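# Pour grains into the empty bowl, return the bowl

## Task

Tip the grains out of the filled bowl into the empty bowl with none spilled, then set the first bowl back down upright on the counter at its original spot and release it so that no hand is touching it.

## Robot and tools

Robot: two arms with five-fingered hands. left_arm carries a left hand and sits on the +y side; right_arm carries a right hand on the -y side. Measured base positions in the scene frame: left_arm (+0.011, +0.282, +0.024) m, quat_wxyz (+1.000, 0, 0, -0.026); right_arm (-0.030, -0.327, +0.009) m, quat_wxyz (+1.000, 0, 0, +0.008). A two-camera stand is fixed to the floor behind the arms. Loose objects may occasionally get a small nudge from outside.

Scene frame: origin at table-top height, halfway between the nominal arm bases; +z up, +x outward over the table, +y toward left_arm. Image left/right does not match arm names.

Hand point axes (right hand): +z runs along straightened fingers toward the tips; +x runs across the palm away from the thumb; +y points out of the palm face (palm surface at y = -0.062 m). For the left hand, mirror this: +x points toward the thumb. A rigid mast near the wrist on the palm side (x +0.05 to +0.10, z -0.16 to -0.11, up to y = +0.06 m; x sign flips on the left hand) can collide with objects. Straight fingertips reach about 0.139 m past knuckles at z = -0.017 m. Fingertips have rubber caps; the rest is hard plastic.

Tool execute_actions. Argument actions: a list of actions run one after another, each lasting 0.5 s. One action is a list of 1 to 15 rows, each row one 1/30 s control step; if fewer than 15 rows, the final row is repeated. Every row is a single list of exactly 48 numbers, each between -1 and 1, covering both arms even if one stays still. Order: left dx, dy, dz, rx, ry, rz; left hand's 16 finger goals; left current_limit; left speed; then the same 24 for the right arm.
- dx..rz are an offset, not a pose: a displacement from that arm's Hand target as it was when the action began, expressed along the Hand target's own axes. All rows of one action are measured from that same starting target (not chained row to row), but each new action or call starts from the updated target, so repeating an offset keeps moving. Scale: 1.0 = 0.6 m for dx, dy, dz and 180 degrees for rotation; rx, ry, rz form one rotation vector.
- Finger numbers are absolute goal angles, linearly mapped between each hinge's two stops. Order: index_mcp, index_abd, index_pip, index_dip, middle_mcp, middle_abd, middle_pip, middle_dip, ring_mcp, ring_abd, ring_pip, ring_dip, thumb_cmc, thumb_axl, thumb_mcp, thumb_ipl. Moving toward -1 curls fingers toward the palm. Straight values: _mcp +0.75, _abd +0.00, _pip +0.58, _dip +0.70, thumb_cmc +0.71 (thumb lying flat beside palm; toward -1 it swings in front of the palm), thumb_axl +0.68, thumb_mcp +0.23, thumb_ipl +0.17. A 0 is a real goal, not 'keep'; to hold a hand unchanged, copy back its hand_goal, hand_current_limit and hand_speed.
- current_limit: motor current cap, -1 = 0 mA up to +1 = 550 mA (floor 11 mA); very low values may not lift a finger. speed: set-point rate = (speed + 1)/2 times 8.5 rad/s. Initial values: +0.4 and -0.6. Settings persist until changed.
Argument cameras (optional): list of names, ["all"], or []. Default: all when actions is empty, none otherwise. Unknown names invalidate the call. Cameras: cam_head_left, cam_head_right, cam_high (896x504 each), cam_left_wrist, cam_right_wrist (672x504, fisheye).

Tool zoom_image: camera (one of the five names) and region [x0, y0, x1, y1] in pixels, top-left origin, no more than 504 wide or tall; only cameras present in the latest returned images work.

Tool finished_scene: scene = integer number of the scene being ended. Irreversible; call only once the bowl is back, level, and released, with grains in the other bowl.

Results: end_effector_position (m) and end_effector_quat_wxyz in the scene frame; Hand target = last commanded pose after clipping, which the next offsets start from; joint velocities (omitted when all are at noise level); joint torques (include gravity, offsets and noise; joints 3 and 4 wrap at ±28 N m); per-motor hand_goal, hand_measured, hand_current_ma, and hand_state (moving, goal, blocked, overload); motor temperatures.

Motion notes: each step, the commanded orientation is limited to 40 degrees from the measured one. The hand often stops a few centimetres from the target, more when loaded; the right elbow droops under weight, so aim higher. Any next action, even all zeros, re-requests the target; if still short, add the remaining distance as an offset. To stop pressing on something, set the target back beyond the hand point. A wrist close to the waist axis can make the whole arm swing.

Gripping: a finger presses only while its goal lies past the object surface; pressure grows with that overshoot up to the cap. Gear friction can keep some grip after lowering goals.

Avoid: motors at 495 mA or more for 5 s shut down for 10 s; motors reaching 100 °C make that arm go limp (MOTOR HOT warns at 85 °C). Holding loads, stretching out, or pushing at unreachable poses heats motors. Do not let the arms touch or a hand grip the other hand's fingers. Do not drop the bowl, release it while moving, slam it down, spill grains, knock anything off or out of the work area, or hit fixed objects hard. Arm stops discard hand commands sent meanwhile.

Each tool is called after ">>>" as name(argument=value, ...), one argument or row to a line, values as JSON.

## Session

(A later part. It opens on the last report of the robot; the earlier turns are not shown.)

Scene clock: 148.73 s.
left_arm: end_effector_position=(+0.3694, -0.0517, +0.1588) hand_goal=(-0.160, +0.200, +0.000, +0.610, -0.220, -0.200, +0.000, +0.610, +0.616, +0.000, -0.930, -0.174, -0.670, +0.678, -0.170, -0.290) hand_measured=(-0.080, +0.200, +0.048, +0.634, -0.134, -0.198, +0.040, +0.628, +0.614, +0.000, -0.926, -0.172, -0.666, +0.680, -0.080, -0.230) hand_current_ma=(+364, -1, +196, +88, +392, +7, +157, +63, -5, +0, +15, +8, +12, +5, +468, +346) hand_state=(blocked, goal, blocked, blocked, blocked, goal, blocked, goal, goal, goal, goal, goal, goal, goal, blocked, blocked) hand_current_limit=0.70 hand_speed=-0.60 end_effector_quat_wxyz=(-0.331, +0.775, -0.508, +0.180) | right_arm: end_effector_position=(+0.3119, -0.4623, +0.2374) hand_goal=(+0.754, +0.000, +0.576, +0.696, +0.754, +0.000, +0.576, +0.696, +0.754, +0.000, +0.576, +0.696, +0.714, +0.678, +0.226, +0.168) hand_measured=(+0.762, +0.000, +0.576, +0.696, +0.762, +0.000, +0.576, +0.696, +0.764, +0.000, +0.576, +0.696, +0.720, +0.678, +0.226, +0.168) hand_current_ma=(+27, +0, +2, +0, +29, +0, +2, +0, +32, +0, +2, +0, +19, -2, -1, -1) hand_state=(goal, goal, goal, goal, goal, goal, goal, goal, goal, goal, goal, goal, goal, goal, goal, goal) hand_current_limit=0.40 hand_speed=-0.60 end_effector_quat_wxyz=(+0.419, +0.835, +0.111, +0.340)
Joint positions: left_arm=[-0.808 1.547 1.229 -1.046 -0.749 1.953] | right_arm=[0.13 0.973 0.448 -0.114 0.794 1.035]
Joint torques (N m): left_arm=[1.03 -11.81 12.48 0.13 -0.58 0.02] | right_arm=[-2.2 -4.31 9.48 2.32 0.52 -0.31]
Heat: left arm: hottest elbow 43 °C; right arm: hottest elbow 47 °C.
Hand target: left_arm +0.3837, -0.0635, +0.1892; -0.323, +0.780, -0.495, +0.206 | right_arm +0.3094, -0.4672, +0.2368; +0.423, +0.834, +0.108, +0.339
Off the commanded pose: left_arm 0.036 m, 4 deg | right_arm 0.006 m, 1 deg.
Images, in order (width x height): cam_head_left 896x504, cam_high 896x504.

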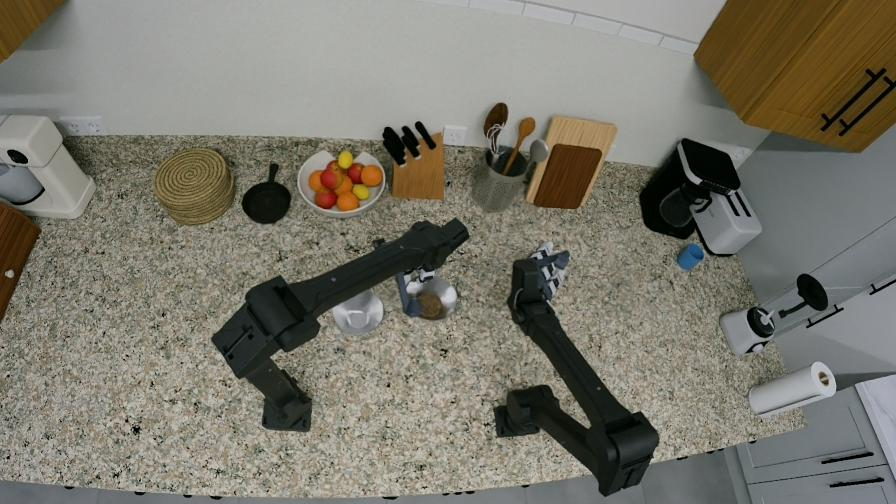

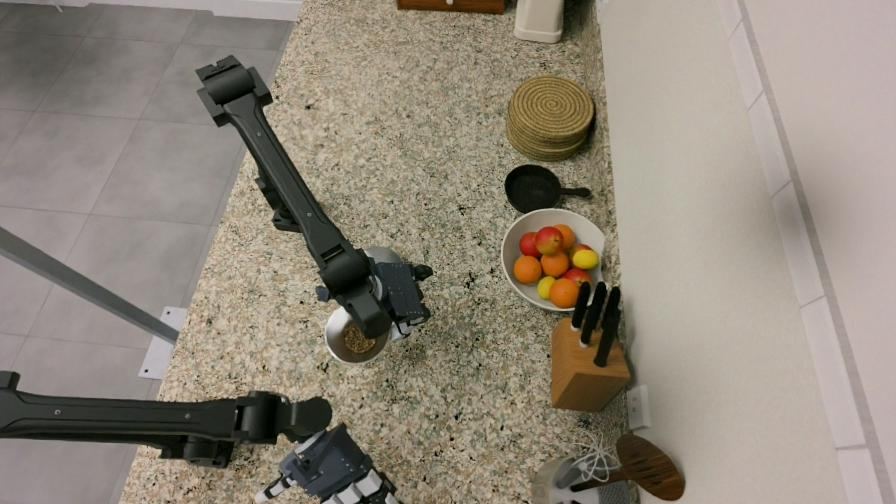

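>>> execute_actions(
  actions=[
    [[-0.02,-0.0065,0.0065,0,0,0,-0.16,0.2,0,0.61,-0.22,-0.2,0,0.61,0.616,0,-0.93,-0.174,-0.671,0.678,-0.17,-0.29,0.7,-0.6,0,0,0,0,0,0,0.754,0,0.576,0.696,0.754,0,0.576,0.696,0.754,0,0.576,0.696,0.714,0.678,0.226,0.168,0.4,-0.6],[-0.0634,-0.0209,0.0209,0,0,0,-0.16,0.2,0,0.61,-0.22,-0.2,0,0.61,0.616,0,-0.93,-0.174,-0.671,0.678,-0.17,-0.29,0.7,-0.6,0,0,0,0,0,0,0.754,0,0.576,0.696,0.754,0,0.576,0.696,0.754,0,0.576,0.696,0.714,0.678,0.226,0.168,0.4,-0.6]],
    [[-0.0634,-0.0209,0.0209,0,0,0,-0.16,0.2,0,0.61,-0.22,-0.2,0,0.61,0.616,0,-0.93,-0.174,-0.671,0.678,-0.17,-0.29,0.7,-0.6,0,0,0,0,0,0,0.754,0,0.576,0.696,0.754,0,0.576,0.696,0.754,0,0.576,0.696,0.714,0.678,0.226,0.168,0.4,-0.6]],
  ],
  cameras=["cam_head_left","cam_high","cam_left_wrist"],
)

Scene clock: 164.47 s.
left_arm: end_effector_position=(+0.3775, +0.0244, +0.1752) hand_goal=(-0.160, +0.200, +0.000, +0.610, -0.220, -0.200, +0.000, +0.610, +0.616, +0.000, -0.930, -0.174, -0.670, +0.678, -0.170, -0.290) hand_measured=(-0.080, +0.200, +0.048, +0.634, -0.134, -0.196, +0.040, +0.628, +0.614, +0.000, -0.926, -0.172, -0.666, +0.680, -0.080, -0.230) hand_current_ma=(+364, -1, +196, +88, +392, +8, +159, +63, -5, +0, +15, +8, +14, +5, +468, +346) hand_state=(blocked, goal, blocked, blocked, blocked, goal, blocked, goal, goal, goal, goal, goal, goal, goal, blocked, blocked) hand_current_limit=0.70 hand_speed=-0.60 end_effector_quat_wxyz=(-0.333, +0.787, -0.487, +0.182) | right_arm: end_effector_position=(+0.3119, -0.4623, +0.2374) hand_goal=(+0.754, +0.000, +0.576, +0.696, +0.754, +0.000, +0.576, +0.696, +0.754, +0.000, +0.576, +0.696, +0.714, +0.678, +0.226, +0.168) hand_measured=(+0.762, +0.000, +0.576, +0.696, +0.762, +0.000, +0.576, +0.696, +0.764, +0.000, +0.576, +0.696, +0.720, +0.678, +0.226, +0.168) hand_current_ma=(+27, +0, +2, +0, +29, +0, +2, +0, +32, +0, +2, +0, +19, -2, -1, -1) hand_state=(goal, goal, goal, goal, goal, goal, goal, goal, goal, goal, goal, goal, goal, goal, goal, goal) hand_current_limit=0.40 hand_speed=-0.60 end_effector_quat_wxyz=(+0.419, +0.835, +0.111, +0.340)
Joint positions: left_arm=[-0.675 1.39 1.098 -0.973 -0.727 2.07] | right_arm=[0.13 0.973 0.448 -0.114 0.794 1.035]
Joint torques (N m): left_arm=[0.97 -9.76 9.24 1.13 -0.44 0.06] | right_arm=[-1.96 -4.01 9.62 2.26 0.49 -0.3]
Motor temperatures (°C): left_arm=[27 38 46 28 28 29] | right_arm=[28 29 47 27 29 28]
Heat: left arm: hottest elbow 46 °C; right arm: hottest elbow 47 °C.
Hand target: left_arm +0.3836, +0.0203, +0.1891; -0.323, +0.780, -0.495, +0.206 | right_arm +0.3094, -0.4672, +0.2368; +0.423, +0.834, +0.108, +0.339
Off the commanded pose: left_arm 0.016 m, 3 deg | right_arm 0.006 m, 1 deg.
joint sent to its limit (left arm) — joint 6 (wrist roll), upper limit. The joint targets still meet the commanded pose.
Images, in order (width x height): cam_head_left 896x504, cam_high 896x504, cam_left_wrist 672x504.

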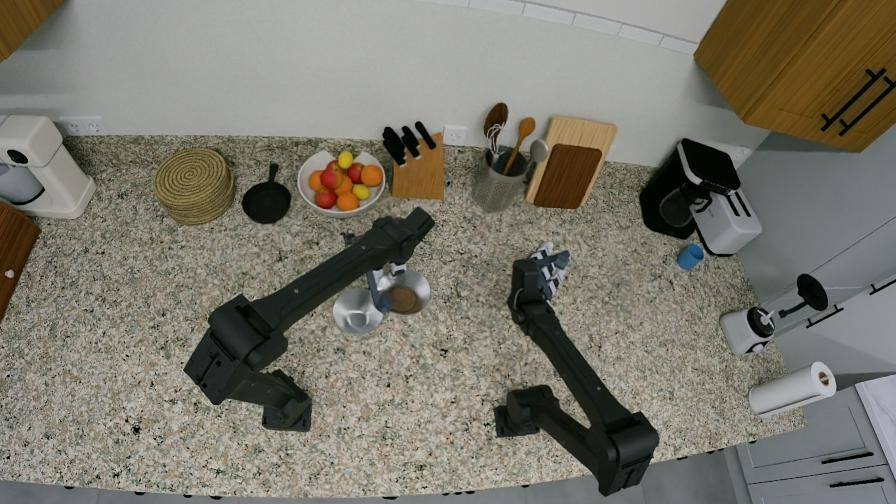

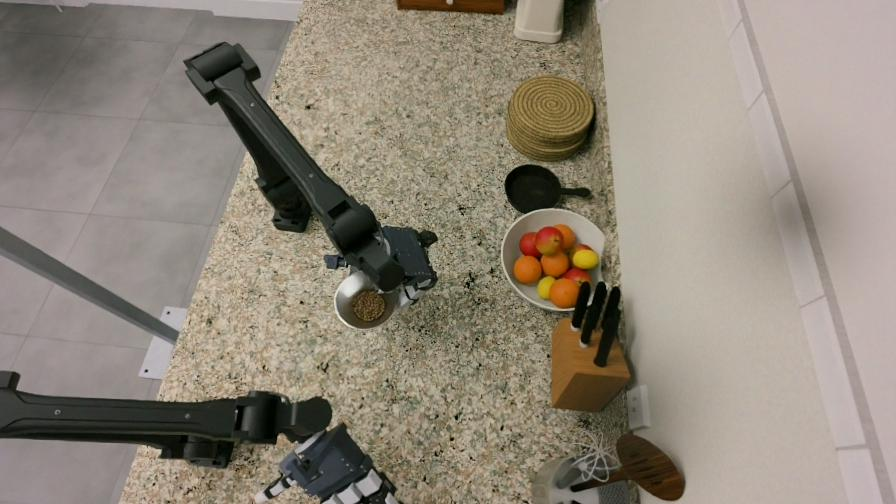

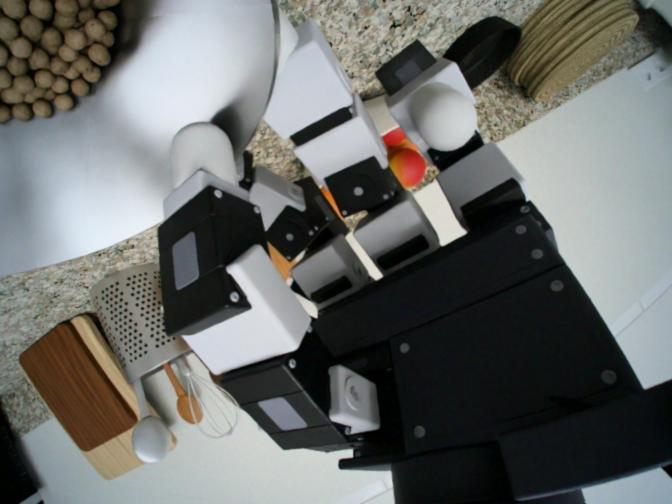

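>>> execute_actions(
  actions=[
    [[-0.0378,-0.0125,0.0125,-0.0139,0.017,-0.017,-0.16,0.2,0,0.61,-0.22,-0.2,0,0.61,0.616,0,-0.93,-0.174,-0.671,0.678,-0.17,-0.29,0.7,-0.6,0,0,0,0,0,0,0.754,0,0.576,0.696,0.754,0,0.576,0.696,0.754,0,0.576,0.696,0.714,0.678,0.226,0.168,0.4,-0.6]],
    [[-0.0378,-0.0125,0.0125,-0.0139,0.017,-0.017,-0.16,0.2,0,0.61,-0.22,-0.2,0,0.61,0.616,0,-0.93,-0.174,-0.671,0.678,-0.17,-0.29,0.7,-0.6,0,0,0,0,0,0,0.754,0,0.576,0.696,0.754,0,0.576,0.696,0.754,0,0.576,0.696,0.714,0.678,0.226,0.168,0.4,-0.6]],
  ],
  cameras=["cam_head_left","cam_high","cam_left_wrist"],
)

Scene clock: 178.53 s.
left_arm: end_effector_position=(+0.3764, +0.0731, +0.1738) hand_goal=(-0.160, +0.200, +0.000, +0.610, -0.220, -0.200, +0.000, +0.610, +0.616, +0.000, -0.930, -0.174, -0.670, +0.678, -0.170, -0.290) hand_measured=(-0.080, +0.198, +0.050, +0.634, -0.134, -0.200, +0.042, +0.628, +0.614, +0.000, -0.926, -0.172, -0.666, +0.680, -0.080, -0.230) hand_current_ma=(+364, -4, +205, +93, +392, +2, +167, +64, -5, +0, +15, +8, +12, +6, +468, +346) hand_state=(blocked, goal, blocked, blocked, blocked, goal, blocked, goal, goal, goal, goal, goal, goal, goal, blocked, blocked) hand_current_limit=0.70 hand_speed=-0.60 end_effector_quat_wxyz=(-0.273, +0.835, -0.433, +0.204) | right_arm: end_effector_position=(+0.3119, -0.4623, +0.2374) hand_goal=(+0.754, +0.000, +0.576, +0.696, +0.754, +0.000, +0.576, +0.696, +0.754, +0.000, +0.576, +0.696, +0.714, +0.678, +0.226, +0.168) hand_measured=(+0.762, +0.000, +0.576, +0.696, +0.762, +0.000, +0.576, +0.696, +0.764, +0.000, +0.576, +0.696, +0.720, +0.678, +0.226, +0.168) hand_current_ma=(+27, +0, +2, +0, +29, +0, +2, +0, +32, +0, +2, +0, +19, -2, -1, -1) hand_state=(goal, goal, goal, goal, goal, goal, goal, goal, goal, goal, goal, goal, goal, goal, goal, goal) hand_current_limit=0.40 hand_speed=-0.60 end_effector_quat_wxyz=(+0.419, +0.835, +0.111, +0.340)
Joint positions: left_arm=[-0.523 1.253 0.962 -0.871 -0.579 2.077] | right_arm=[0.13 0.973 0.448 -0.114 0.794 1.035]
Joint torques (N m): left_arm=[0.91 -7.82 9.25 1.57 -0.19 -0.04] | right_arm=[-2.49 -3.96 9.66 2.22 0.52 -0.32]
Heat: left arm: hottest elbow 45 °C; right arm: hottest elbow 48 °C.
Hand target: left_arm +0.3835, +0.0704, +0.1867; -0.250, +0.806, -0.478, +0.243 | right_arm +0.3094, -0.4672, +0.2368; +0.423, +0.834, +0.108, +0.339
Off the commanded pose: left_arm 0.015 m, 8 deg | right_arm 0.006 m, 1 deg.
joint sent to its limit (left arm) — joint 6 (wrist roll), upper limit. The joint targets are off in orientation, not in position.
Images, in order (width x height): cam_head_left 896x504, cam_high 896x504, cam_left_wrist 672x504.

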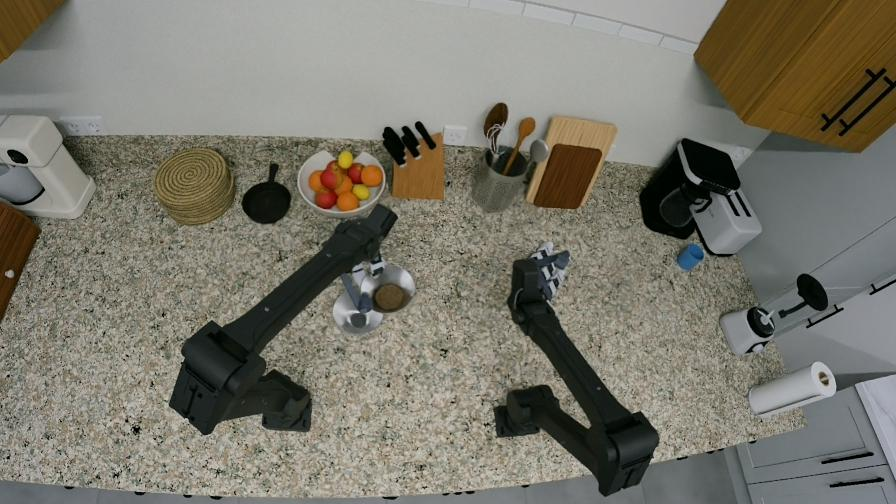

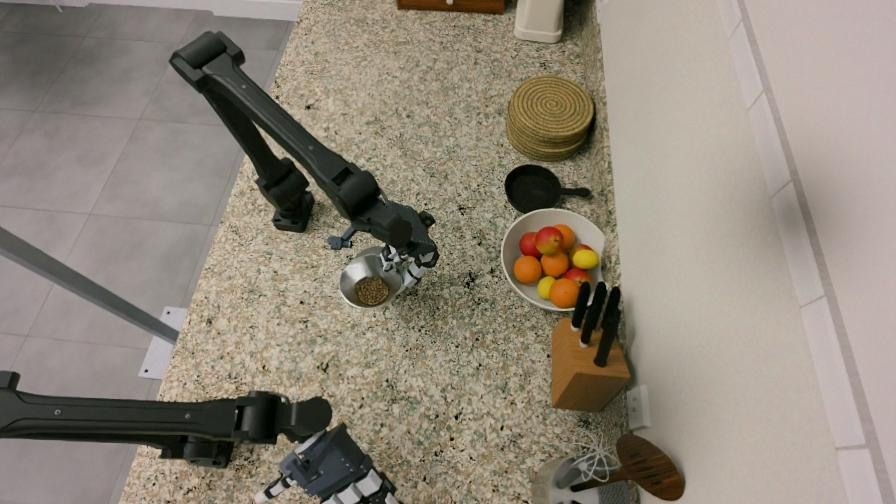

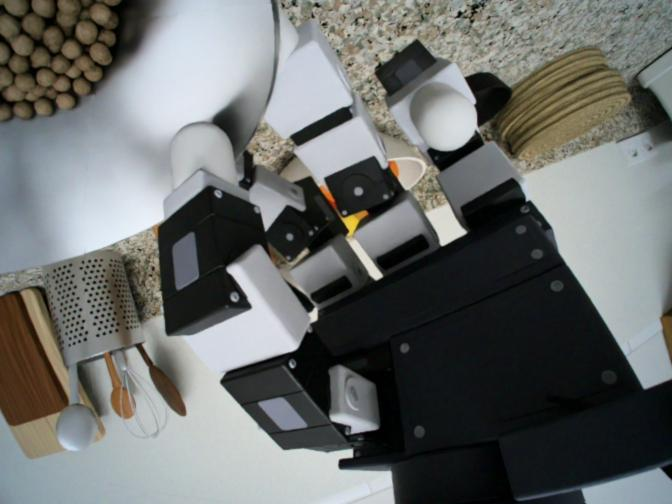

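>>> execute_actions(
  actions=[
    [[-0.0186,-0.0087,0.0036,-0.0014,-0.0359,-0.0802,-0.16,0.2,0,0.61,-0.22,-0.2,0,0.61,0.616,0,-0.93,-0.174,-0.671,0.678,-0.17,-0.29,0.7,-0.6,0,0,0,0,0,0,0.754,0,0.576,0.696,0.754,0,0.576,0.696,0.754,0,0.576,0.696,0.714,0.678,0.226,0.168,0.4,-0.6]],
    [[0,0,0,-0.0139,0.017,-0.017,-0.16,0.2,0,0.61,-0.22,-0.2,0,0.61,0.616,0,-0.93,-0.174,-0.671,0.678,-0.17,-0.29,0.7,-0.6,0,0,0,0,0,0,0.754,0,0.576,0.696,0.754,0,0.576,0.696,0.754,0,0.576,0.696,0.714,0.678,0.226,0.168,0.4,-0.6]],
  ],
  cameras=["cam_head_left","cam_high","cam_left_wrist"],
)

Scene clock: 197.83 s.
left_arm: end_effector_position=(+0.3738, +0.0858, +0.1719) hand_goal=(-0.160, +0.200, +0.000, +0.610, -0.220, -0.200, +0.000, +0.610, +0.616, +0.000, -0.930, -0.174, -0.670, +0.678, -0.170, -0.290) hand_measured=(-0.080, +0.196, +0.050, +0.634, -0.134, -0.200, +0.042, +0.628, +0.614, +0.000, -0.926, -0.172, -0.668, +0.680, -0.080, -0.230) hand_current_ma=(+364, -9, +206, +93, +392, -2, +169, +64, -5, +0, +15, +8, +9, +6, +467, +346) hand_state=(blocked, goal, blocked, blocked, blocked, goal, blocked, goal, goal, goal, goal, goal, goal, goal, blocked, blocked) hand_current_limit=0.70 hand_speed=-0.60 end_effector_quat_wxyz=(-0.215, +0.877, -0.367, +0.223) | right_arm: end_effector_position=(+0.3119, -0.4623, +0.2374) hand_goal=(+0.754, +0.000, +0.576, +0.696, +0.754, +0.000, +0.576, +0.696, +0.754, +0.000, +0.576, +0.696, +0.714, +0.678, +0.226, +0.168) hand_measured=(+0.762, +0.000, +0.576, +0.696, +0.762, +0.000, +0.576, +0.696, +0.764, +0.000, +0.576, +0.696, +0.720, +0.678, +0.226, +0.168) hand_current_ma=(+27, +0, +2, +0, +29, +0, +2, +0, +32, +0, +2, +0, +19, -2, -1, -1) hand_state=(goal, goal, goal, goal, goal, goal, goal, goal, goal, goal, goal, goal, goal, goal, goal, goal) hand_current_limit=0.40 hand_speed=-0.60 end_effector_quat_wxyz=(+0.419, +0.835, +0.111, +0.340)
Joint positions: left_arm=[-0.443 1.19 0.893 -0.833 -0.465 1.974] | right_arm=[0.13 0.973 0.448 -0.114 0.794 1.035]
Joint torques (N m): left_arm=[1.32 -7 9.37 1.51 -0.06 -0.35] | right_arm=[-2.02 -4.25 9.65 2.29 0.5 -0.28]
Heat: left arm: hottest elbow 45 °C; right arm: hottest elbow 48 °C.
Hand target: left_arm +0.3835, +0.0829, +0.1867; -0.207, +0.881, -0.346, +0.247 | right_arm +0.3094, -0.4672, +0.2368; +0.423, +0.834, +0.108, +0.339
Off the commanded pose: left_arm 0.018 m, 4 deg | right_arm 0.006 m, 1 deg.
Images, in order (width x height): cam_head_left 896x504, cam_high 896x504, cam_left_wrist 672x504.

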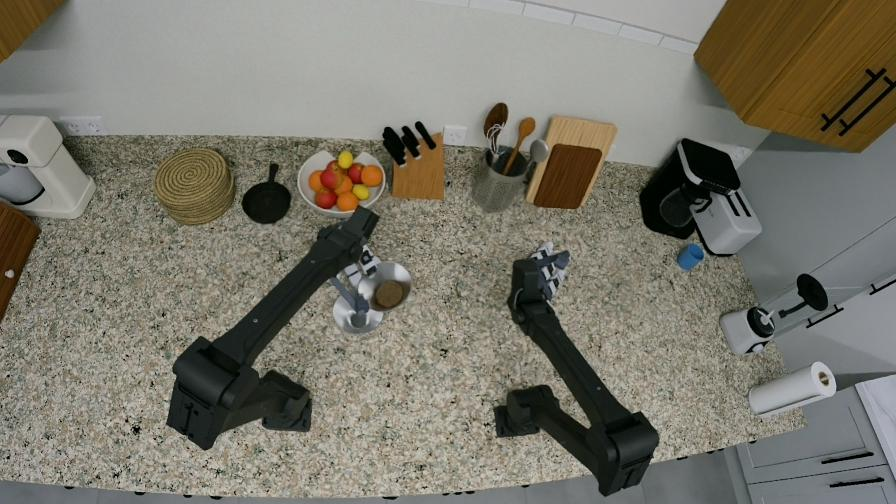

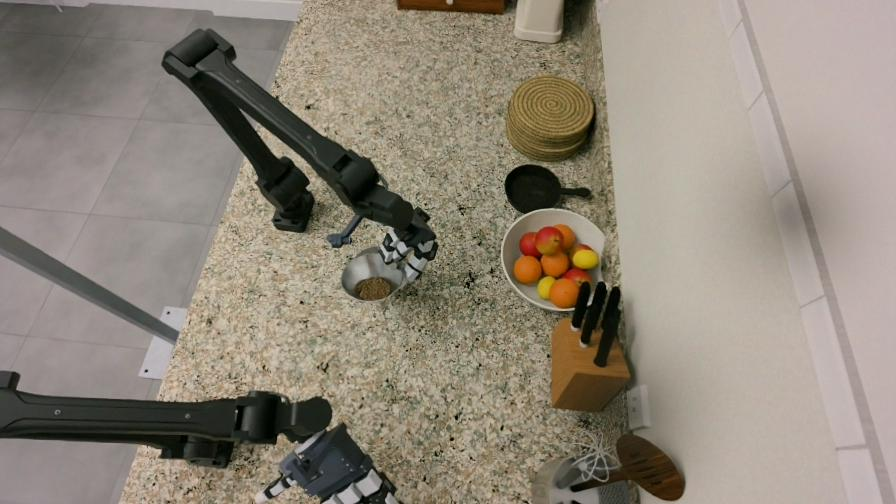

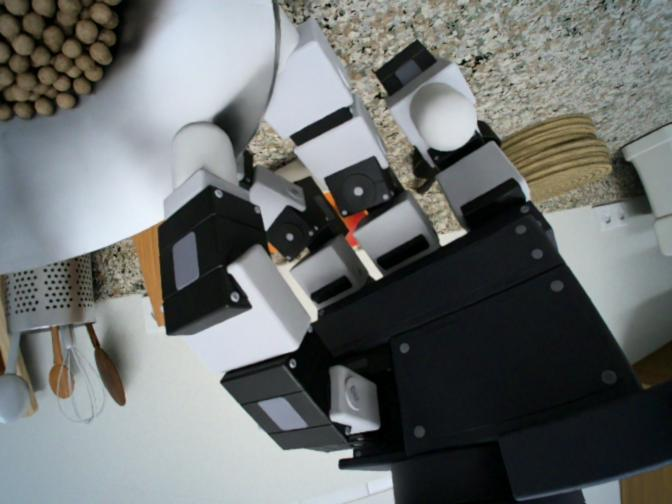

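>>> execute_actions(
  actions=[
    [[-0.003,0.007,0.011,-0.0139,0.017,-0.017,-0.16,0.2,0,0.61,-0.22,-0.2,0,0.61,0.616,0,-0.93,-0.174,-0.671,0.678,-0.17,-0.29,0.7,-0.6,0,0,0,0,0,0,0.754,0,0.576,0.696,0.754,0,0.576,0.696,0.754,0,0.576,0.696,0.714,0.678,0.226,0.168,0.4,-0.6]],
    [[0,0,0,-0.0139,0.017,-0.017,-0.16,0.2,0,0.61,-0.22,-0.2,0,0.61,0.616,0,-0.93,-0.174,-0.671,0.678,-0.17,-0.29,0.7,-0.6,0,0,0,0,0,0,0.754,0,0.576,0.696,0.754,0,0.576,0.696,0.754,0,0.576,0.696,0.714,0.678,0.226,0.168,0.4,-0.6]],
    [[0,0,0,-0.0139,0.017,-0.017,-0.16,0.2,0,0.61,-0.22,-0.2,0,0.61,0.616,0,-0.93,-0.174,-0.671,0.678,-0.17,-0.29,0.7,-0.6,0,0,0,0,0,0,0.754,0,0.576,0.696,0.754,0,0.576,0.696,0.754,0,0.576,0.696,0.714,0.678,0.226,0.168,0.4,-0.6]],
    [[0,0,0,-0.0139,0.017,-0.017,-0.16,0.2,0,0.61,-0.22,-0.2,0,0.61,0.616,0,-0.93,-0.174,-0.671,0.678,-0.17,-0.29,0.7,-0.6,0,0,0,0,0,0,0.754,0,0.576,0.696,0.754,0,0.576,0.696,0.754,0,0.576,0.696,0.714,0.678,0.226,0.168,0.4,-0.6]],
  ],
  cameras=["cam_head_left","cam_high","cam_left_wrist"],
)

Scene clock: 228.87 s.
left_arm: end_effector_position=(+0.3730, +0.0850, +0.1613) hand_goal=(-0.160, +0.200, +0.000, +0.610, -0.220, -0.200, +0.000, +0.610, +0.616, +0.000, -0.930, -0.174, -0.670, +0.678, -0.170, -0.290) hand_measured=(-0.080, +0.192, +0.050, +0.634, -0.134, -0.206, +0.042, +0.628, +0.614, +0.000, -0.926, -0.172, -0.670, +0.680, -0.080, -0.230) hand_current_ma=(+364, -26, +206, +93, +392, -19, +170, +64, -5, +0, +15, +8, -1, +4, +467, +346) hand_state=(blocked, goal, blocked, blocked, blocked, goal, blocked, goal, goal, goal, goal, goal, goal, goal, blocked, blocked) hand_current_limit=0.70 hand_speed=-0.60 end_effector_quat_wxyz=(-0.073, +0.897, -0.313, +0.303) | right_arm: end_effector_position=(+0.3119, -0.4623, +0.2374) hand_goal=(+0.754, +0.000, +0.576, +0.696, +0.754, +0.000, +0.576, +0.696, +0.754, +0.000, +0.576, +0.696, +0.714, +0.678, +0.226, +0.168) hand_measured=(+0.762, +0.000, +0.576, +0.696, +0.762, +0.000, +0.576, +0.696, +0.764, +0.000, +0.576, +0.696, +0.720, +0.678, +0.226, +0.168) hand_current_ma=(+27, +0, +2, +0, +29, +0, +2, +0, +32, +0, +2, +0, +19, -2, -1, -1) hand_state=(goal, goal, goal, goal, goal, goal, goal, goal, goal, goal, goal, goal, goal, goal, goal, goal) hand_current_limit=0.40 hand_speed=-0.60 end_effector_quat_wxyz=(+0.419, +0.835, +0.111, +0.340)
Joint positions: left_arm=[-0.297 1.105 0.711 -0.558 -0.147 1.94] | right_arm=[0.13 0.973 0.448 -0.114 0.794 1.035]
Joint torques (N m): left_arm=[1.14 -5.89 9.39 2.15 0.33 -0.51] | right_arm=[-2.08 -3.96 9.77 2.21 0.49 -0.33]
Heat: left arm: hottest elbow 45 °C; right arm: hottest elbow 48 °C.
Hand target: left_arm +0.3841, +0.0826, +0.1789; -0.065, +0.896, -0.291, +0.329 | right_arm +0.3094, -0.4672, +0.2368; +0.423, +0.834, +0.108, +0.339
Off the commanded pose: left_arm 0.021 m, 4 deg | right_arm 0.006 m, 1 deg.
Images, in order (width x height): cam_head_left 896x504, cam_high 896x504, cam_left_wrist 672x504.

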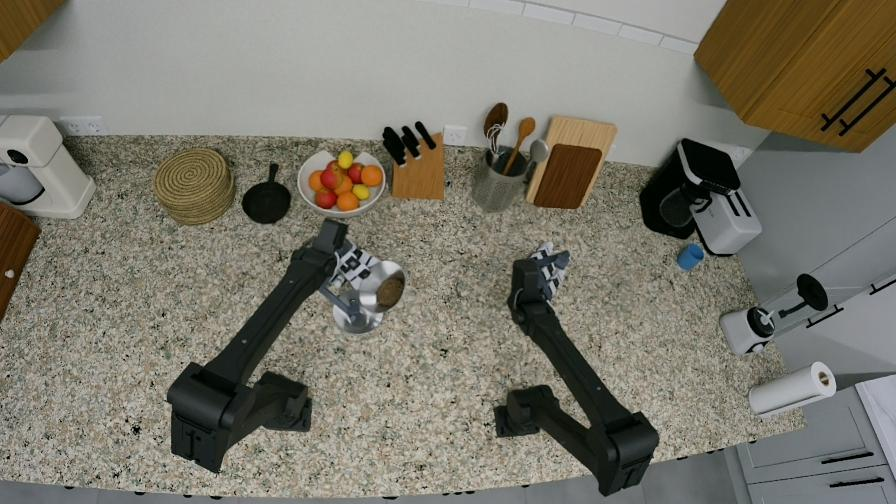

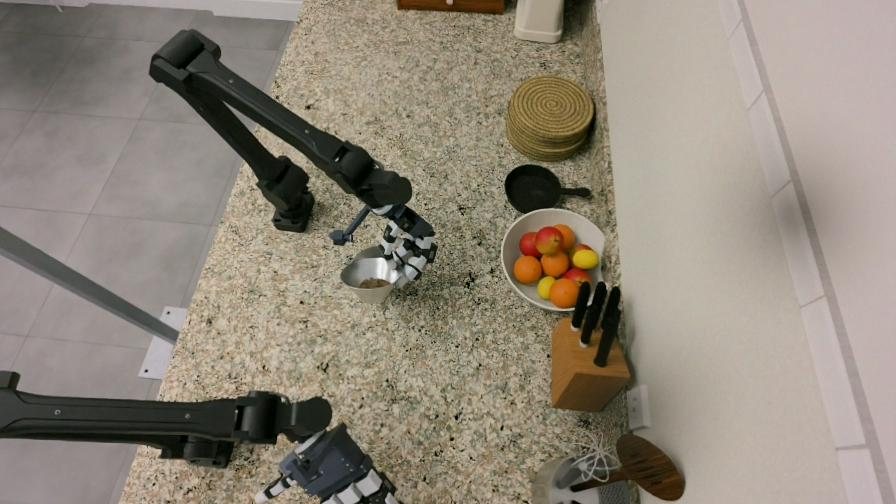

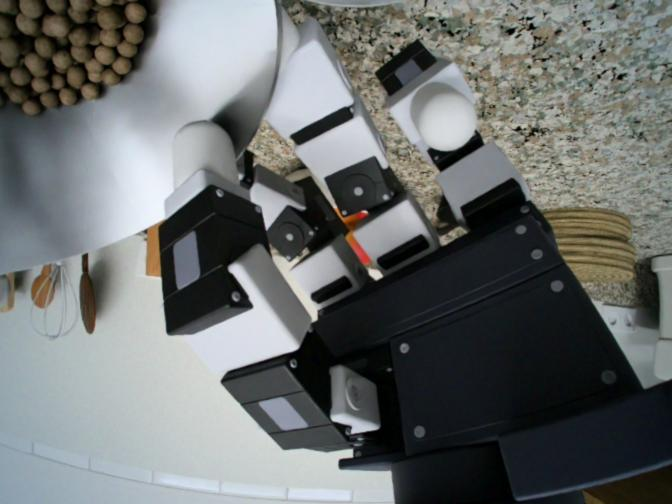

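>>> zoom_image(
  camera="cam_head_left",
  region=[300, 220, 450, 360],
)

>>> zoom_image(
  camera="cam_high",
  region=[310, 190, 460, 330],
)

Scaled by 3.360.

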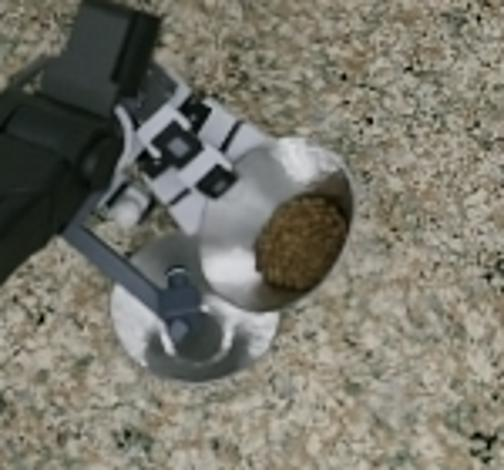

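Scaled by 3.360.

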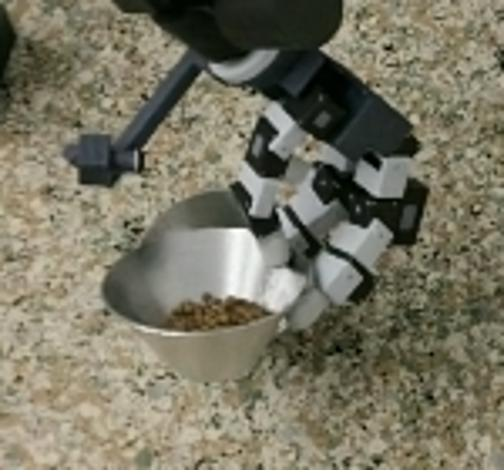

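>>> execute_actions(
  actions=[
    [[0.008,0.0106,0.001,-0.0139,0.017,-0.017,-0.16,0.2,0,0.61,-0.22,-0.2,0,0.61,0.616,0,-0.93,-0.174,-0.671,0.678,-0.17,-0.29,0.7,-0.6,0,0,0,0,0,0,0.754,0,0.576,0.696,0.754,0,0.576,0.696,0.754,0,0.576,0.696,0.714,0.678,0.226,0.168,0.4,-0.6]],
    [[0,0,0,-0.0139,0.017,-0.017,-0.16,0.2,0,0.61,-0.22,-0.2,0,0.61,0.616,0,-0.93,-0.174,-0.671,0.678,-0.17,-0.29,0.7,-0.6,0,0,0,0,0,0,0.754,0,0.576,0.696,0.754,0,0.576,0.696,0.754,0,0.576,0.696,0.714,0.678,0.226,0.168,0.4,-0.6]],
    [[0,0,0,-0.0139,0.017,-0.017,-0.16,0.2,0,0.61,-0.22,-0.2,0,0.61,0.616,0,-0.93,-0.174,-0.671,0.678,-0.17,-0.29,0.7,-0.6,0,0,0,0,0,0,0.754,0,0.576,0.696,0.754,0,0.576,0.696,0.754,0,0.576,0.696,0.714,0.678,0.226,0.168,0.4,-0.6]],
  ],
  cameras=["cam_head_left","cam_high","cam_left_wrist"],
)

>>> zoom_image(
  camera="cam_head_left",
  region=[300, 220, 450, 360],
)

Scene clock: 255.87 s.
left_arm: end_effector_position=(+0.3732, +0.0757, +0.1608) hand_goal=(-0.160, +0.200, +0.000, +0.610, -0.220, -0.200, +0.000, +0.610, +0.616, +0.000, -0.930, -0.174, -0.670, +0.678, -0.170, -0.290) hand_measured=(-0.080, +0.188, +0.050, +0.634, -0.134, -0.212, +0.042, +0.628, +0.614, +0.000, -0.926, -0.172, -0.672, +0.678, -0.080, -0.230) hand_current_ma=(+364, -37, +205, +93, +392, -38, +170, +64, -5, +0, +15, +8, -4, +2, +468, +346) hand_state=(blocked, goal, blocked, blocked, blocked, goal, blocked, goal, goal, goal, goal, goal, goal, goal, blocked, blocked) hand_current_limit=0.70 hand_speed=-0.60 end_effector_quat_wxyz=(+0.034, +0.894, -0.265, +0.361) | right_arm: end_effector_position=(+0.3119, -0.4623, +0.2374) hand_goal=(+0.754, +0.000, +0.576, +0.696, +0.754, +0.000, +0.576, +0.696, +0.754, +0.000, +0.576, +0.696, +0.714, +0.678, +0.226, +0.168) hand_measured=(+0.762, +0.000, +0.576, +0.696, +0.762, +0.000, +0.576, +0.696, +0.764, +0.000, +0.576, +0.696, +0.720, +0.678, +0.226, +0.168) hand_current_ma=(+27, +0, +2, +0, +29, +0, +2, +0, +32, +0, +2, +0, +19, -2, -1, -1) hand_state=(goal, goal, goal, goal, goal, goal, goal, goal, goal, goal, goal, goal, goal, goal, goal, goal) hand_current_limit=0.40 hand_speed=-0.60 end_effector_quat_wxyz=(+0.419, +0.835, +0.111, +0.340)
Joint positions: left_arm=[-0.221 1.093 0.594 -0.333 0.074 1.845] | right_arm=[0.13 0.973 0.448 -0.114 0.794 1.035]
Joint torques (N m): left_arm=[1.55 -5.25 9.28 2.28 0.54 -0.6] | right_arm=[-2.14 -4.07 9.57 2.28 0.5 -0.28]
Heat: left arm: hottest elbow 44 °C; right arm: hottest elbow 48 °C.
Hand target: left_arm +0.3843, +0.0746, +0.1789; +0.044, +0.890, -0.243, +0.384 | right_arm +0.3094, -0.4672, +0.2368; +0.423, +0.834, +0.108, +0.339
Off the commanded pose: left_arm 0.021 m, 4 deg | right_arm 0.006 m, 1 deg.
Images, in order (width x height): cam_head_left 896x504, cam_high 896x504, cam_left_wrist 672x504.

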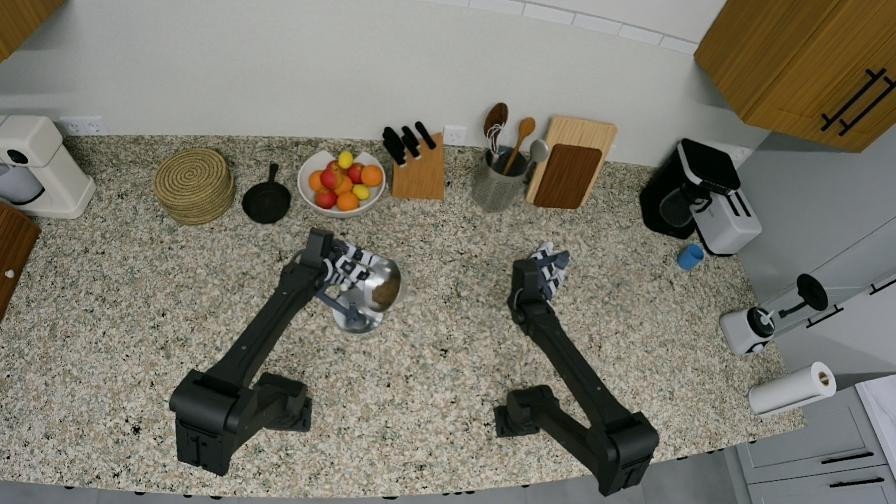

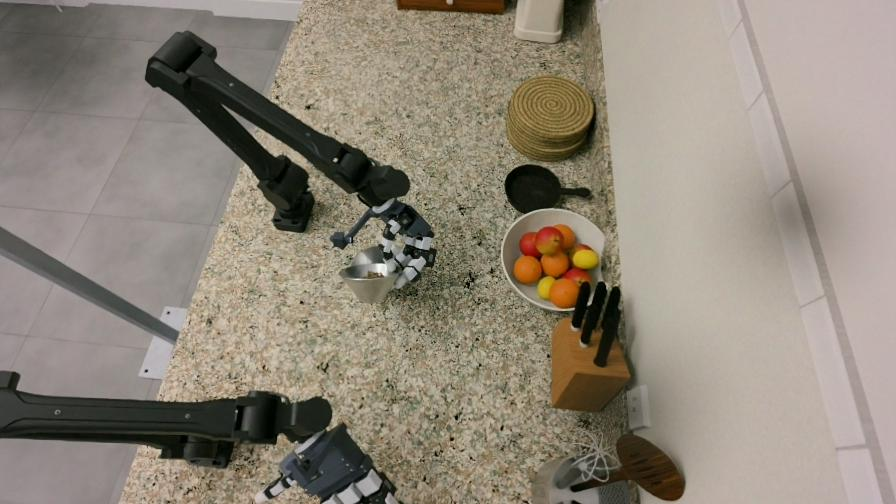

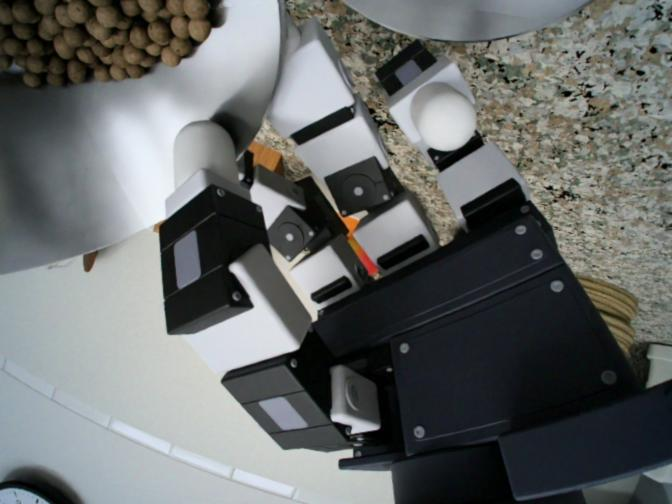

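Scaled by 3.360.

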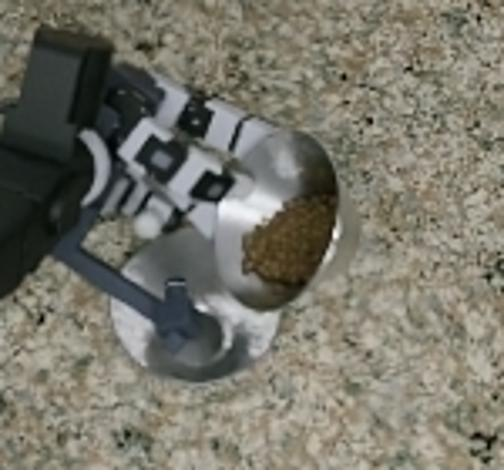

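>>> execute_actions(
  actions=[
    [[0,0,0,-0.0139,0.017,-0.017,-0.16,0.2,0,0.61,-0.22,-0.2,0,0.61,0.616,0,-0.93,-0.174,-0.671,0.678,-0.17,-0.29,0.7,-0.6,0,0,0,0,0,0,0.754,0,0.576,0.696,0.754,0,0.576,0.696,0.754,0,0.576,0.696,0.714,0.678,0.226,0.168,0.4,-0.6]],
    [[0,0,0,-0.0139,0.017,-0.017,-0.16,0.2,0,0.61,-0.22,-0.2,0,0.61,0.616,0,-0.93,-0.174,-0.671,0.678,-0.17,-0.29,0.7,-0.6,0,0,0,0,0,0,0.754,0,0.576,0.696,0.754,0,0.576,0.696,0.754,0,0.576,0.696,0.714,0.678,0.226,0.168,0.4,-0.6]],
  ],
  cameras=["cam_head_left","cam_high","cam_left_wrist"],
)

>>> zoom_image(
  camera="cam_head_left",
  region=[300, 220, 450, 360],
)

>>> zoom_image(
  camera="cam_high",
  region=[310, 190, 460, 330],
)

Scene clock: 262.40 s.
left_arm: end_effector_position=(+0.3749, +0.0740, +0.1684) hand_goal=(-0.160, +0.200, +0.000, +0.610, -0.220, -0.200, +0.000, +0.610, +0.616, +0.000, -0.930, -0.174, -0.670, +0.678, -0.170, -0.290) hand_measured=(-0.098, +0.188, +0.036, +0.626, -0.134, -0.220, +0.042, +0.628, +0.616, +0.000, -0.926, -0.172, -0.674, +0.678, -0.080, -0.230) hand_current_ma=(+280, -35, +137, +61, +392, -62, +170, +64, -3, +0, +15, +8, -12, -1, +467, +346) hand_state=(blocked, goal, blocked, goal, blocked, goal, blocked, goal, goal, goal, goal, goal, goal, goal, blocked, blocked) hand_current_limit=0.70 hand_speed=-0.60 end_effector_quat_wxyz=(+0.108, +0.880, -0.227, +0.404) | right_arm: end_effector_position=(+0.3119, -0.4623, +0.2374) hand_goal=(+0.754, +0.000, +0.576, +0.696, +0.754, +0.000, +0.576, +0.696, +0.754, +0.000, +0.576, +0.696, +0.714, +0.678, +0.226, +0.168) hand_measured=(+0.762, +0.000, +0.576, +0.696, +0.762, +0.000, +0.576, +0.696, +0.764, +0.000, +0.576, +0.696, +0.720, +0.678, +0.226, +0.168) hand_current_ma=(+27, +0, +2, +0, +29, +0, +2, +0, +32, +0, +2, +0, +19, -2, -1, -1) hand_state=(goal, goal, goal, goal, goal, goal, goal, goal, goal, goal, goal, goal, goal, goal, goal, goal) hand_current_limit=0.40 hand_speed=-0.60 end_effector_quat_wxyz=(+0.419, +0.835, +0.111, +0.340)
Joint positions: left_arm=[-0.166 1.099 0.516 -0.147 0.223 1.757] | right_arm=[0.13 0.973 0.448 -0.114 0.794 1.035]
Joint torques (N m): left_arm=[1.2 -3.84 8.83 2.51 0.55 -0.57] | right_arm=[-2.26 -3.96 9.72 2.24 0.51 -0.27]
Heat: left arm: hottest elbow 43 °C; right arm: hottest elbow 48 °C.
Hand target: left_arm +0.3843, +0.0746, +0.1790; +0.116, +0.877, -0.209, +0.417 | right_arm +0.3094, -0.4672, +0.2368; +0.423, +0.834, +0.108, +0.339
Off the commanded pose: left_arm 0.014 m, 3 deg | right_arm 0.006 m, 1 deg.
Images, in order (width x height): cam_head_left 896x504, cam_high 896x504, cam_left_wrist 672x504.

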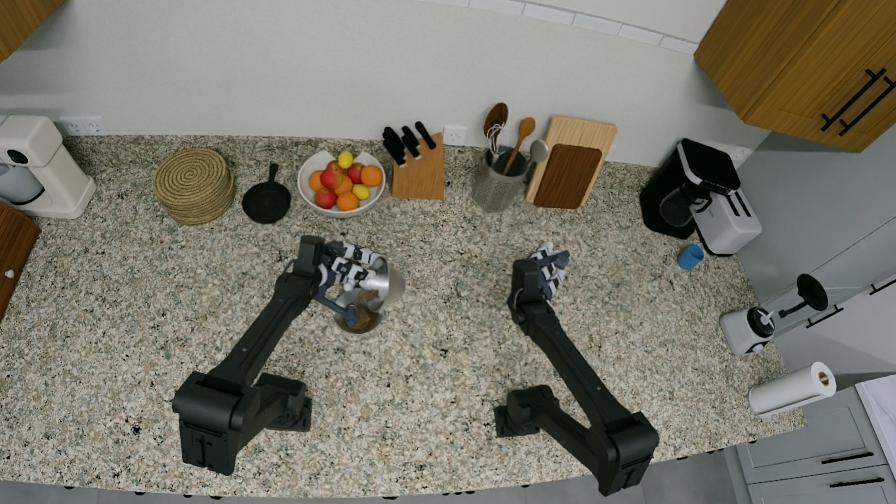

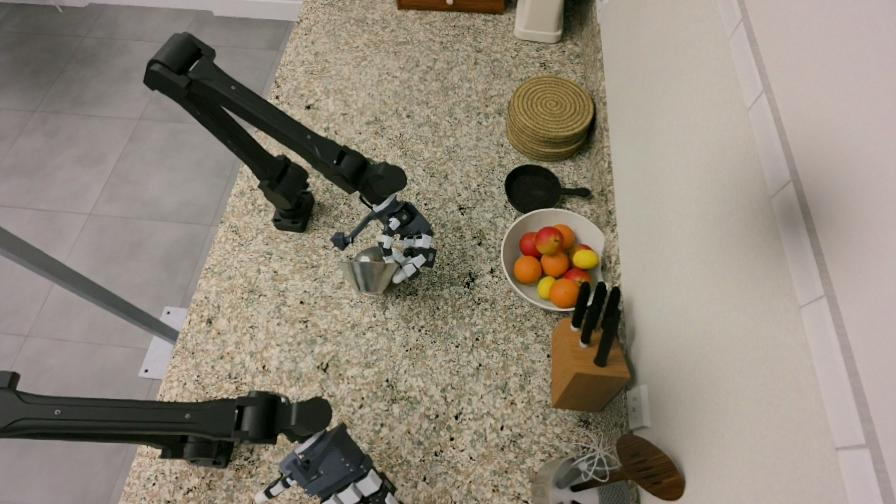

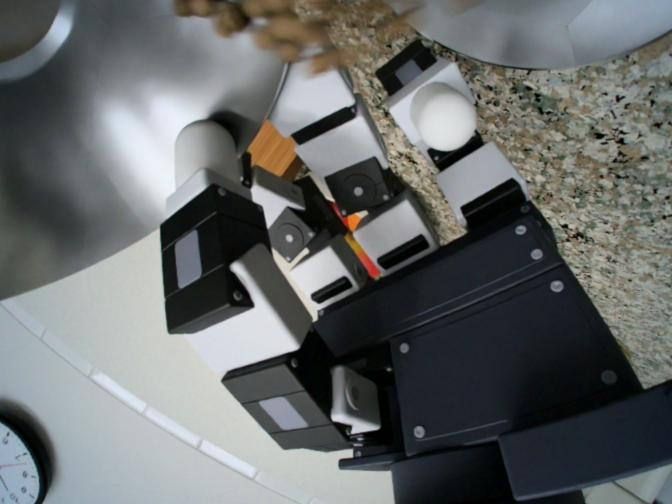

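Scaled by 3.360.

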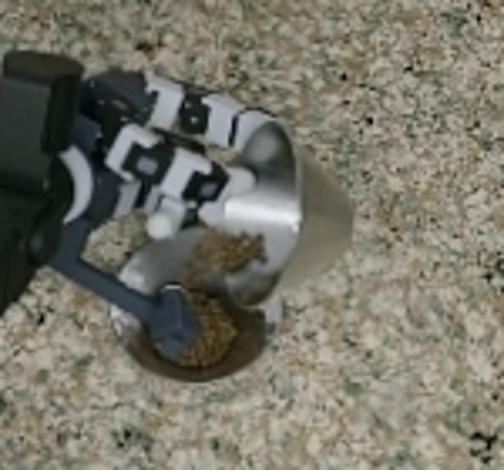

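Scaled by 3.360.

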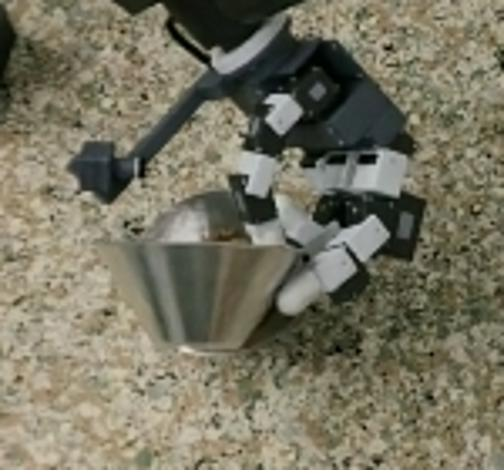

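>>> execute_actions(
  actions=[],
  cameras=["cam_head_left","cam_high","cam_left_wrist"],
)

>>> zoom_image(
  camera="cam_head_left",
  region=[300, 220, 450, 360],
)

>>> zoom_image(
  camera="cam_high",
  region=[310, 190, 460, 330],
)

Scene clock: 265.60 s.
left_arm: end_effector_position=(+0.3750, +0.0740, +0.1685) hand_goal=(-0.160, +0.200, +0.000, +0.610, -0.220, -0.200, +0.000, +0.610, +0.616, +0.000, -0.930, -0.174, -0.670, +0.678, -0.170, -0.290) hand_measured=(-0.098, +0.188, +0.036, +0.626, -0.134, -0.220, +0.042, +0.628, +0.616, +0.000, -0.926, -0.172, -0.674, +0.678, -0.080, -0.230) hand_current_ma=(+280, -35, +137, +61, +392, -62, +170, +64, -3, +0, +15, +8, -12, -1, +468, +346) hand_state=(blocked, goal, blocked, goal, blocked, goal, blocked, goal, goal, goal, goal, goal, goal, goal, blocked, blocked) hand_current_limit=0.70 hand_speed=-0.60 end_effector_quat_wxyz=(+0.108, +0.880, -0.227, +0.404) | right_arm: end_effector_position=(+0.3119, -0.4623, +0.2374) hand_goal=(+0.754, +0.000, +0.576, +0.696, +0.754, +0.000, +0.576, +0.696, +0.754, +0.000, +0.576, +0.696, +0.714, +0.678, +0.226, +0.168) hand_measured=(+0.762, +0.000, +0.576, +0.696, +0.762, +0.000, +0.576, +0.696, +0.764, +0.000, +0.576, +0.696, +0.720, +0.678, +0.226, +0.168) hand_current_ma=(+27, +0, +2, +0, +29, +0, +2, +0, +32, +0, +2, +0, +19, -2, -1, -1) hand_state=(goal, goal, goal, goal, goal, goal, goal, goal, goal, goal, goal, goal, goal, goal, goal, goal) hand_current_limit=0.40 hand_speed=-0.60 end_effector_quat_wxyz=(+0.419, +0.835, +0.111, +0.340)
Joint positions: left_arm=[-0.166 1.099 0.516 -0.147 0.223 1.756] | right_arm=[0.13 0.973 0.448 -0.114 0.794 1.035]
Joint velocities: within noise
Joint torques (N m): left_arm=[1.26 -3.9 8.87 2.4 0.56 -0.6] | right_arm=[-2.61 -4.19 9.57 2.3 0.5 -0.31]
Motor temperatures (°C): left_arm=[27 36 43 28 28 29] | right_arm=[28 29 48 27 29 28]
Heat: left arm: hottest elbow 43 °C; right arm: hottest elbow 48 °C.
Hand target: left_arm +0.3843, +0.0746, +0.1789; +0.116, +0.877, -0.209, +0.417 | right_arm +0.3094, -0.4672, +0.2368; +0.423, +0.834, +0.108, +0.339
Off the commanded pose: left_arm 0.014 m, 3 deg | right_arm 0.006 m, 1 deg.
Images, in order (width x height): cam_head_left 896x504, cam_high 896x504, cam_left_wrist 672x504.

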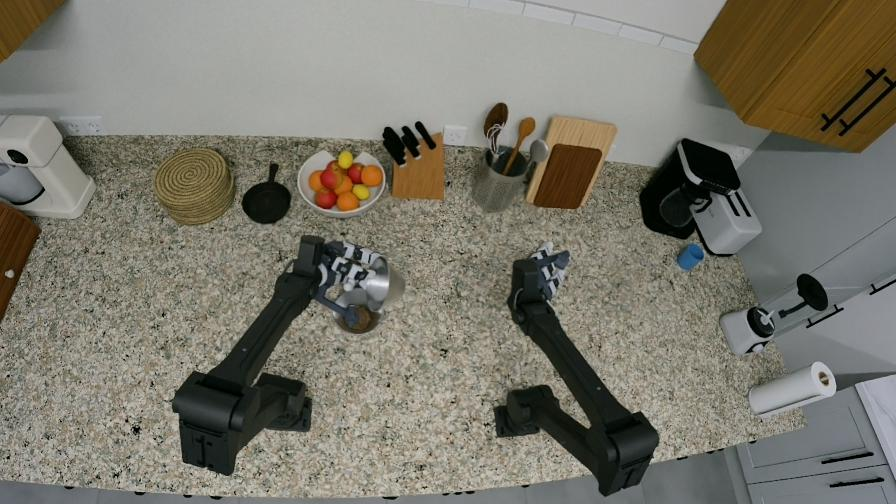

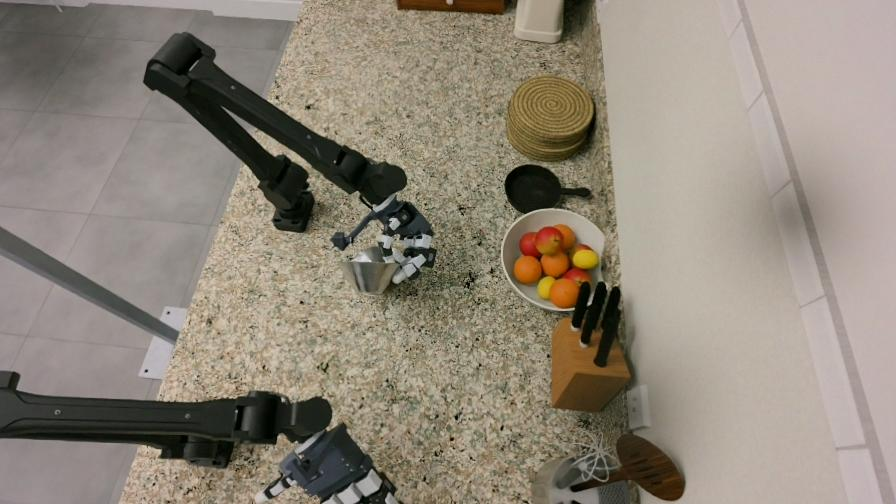

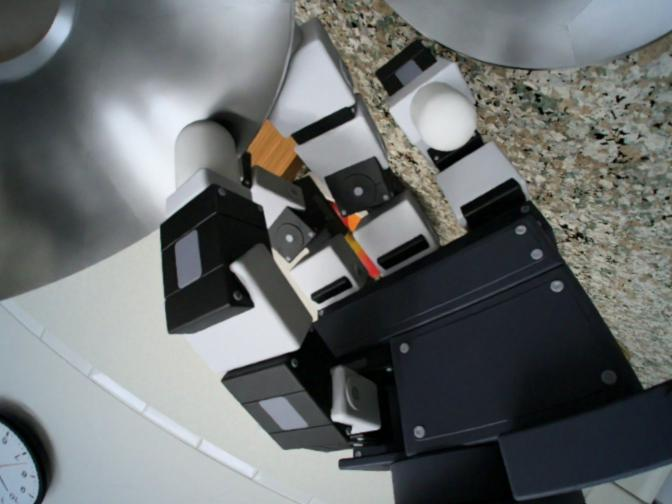

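Scaled by 3.360.

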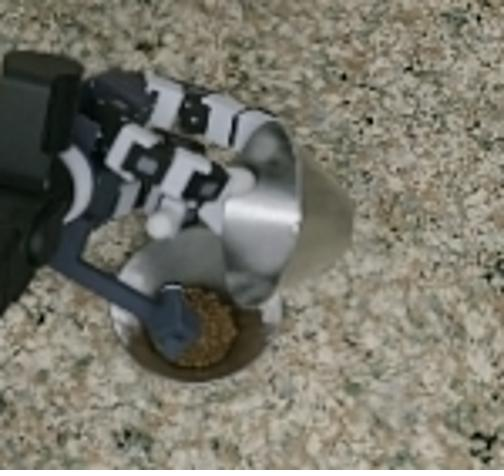

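Scaled by 3.360.

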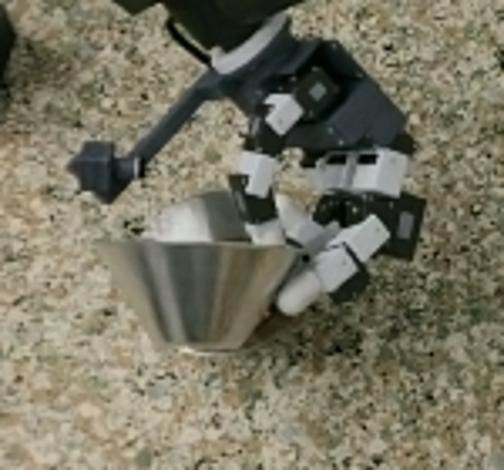

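>>> zoom_image(
  camera="cam_left_wrist",
  region=[0, 0, 504, 300],
)

Scaled by 1.000.

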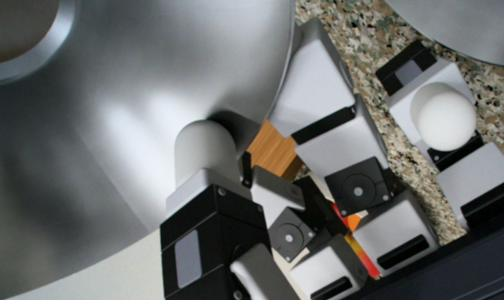

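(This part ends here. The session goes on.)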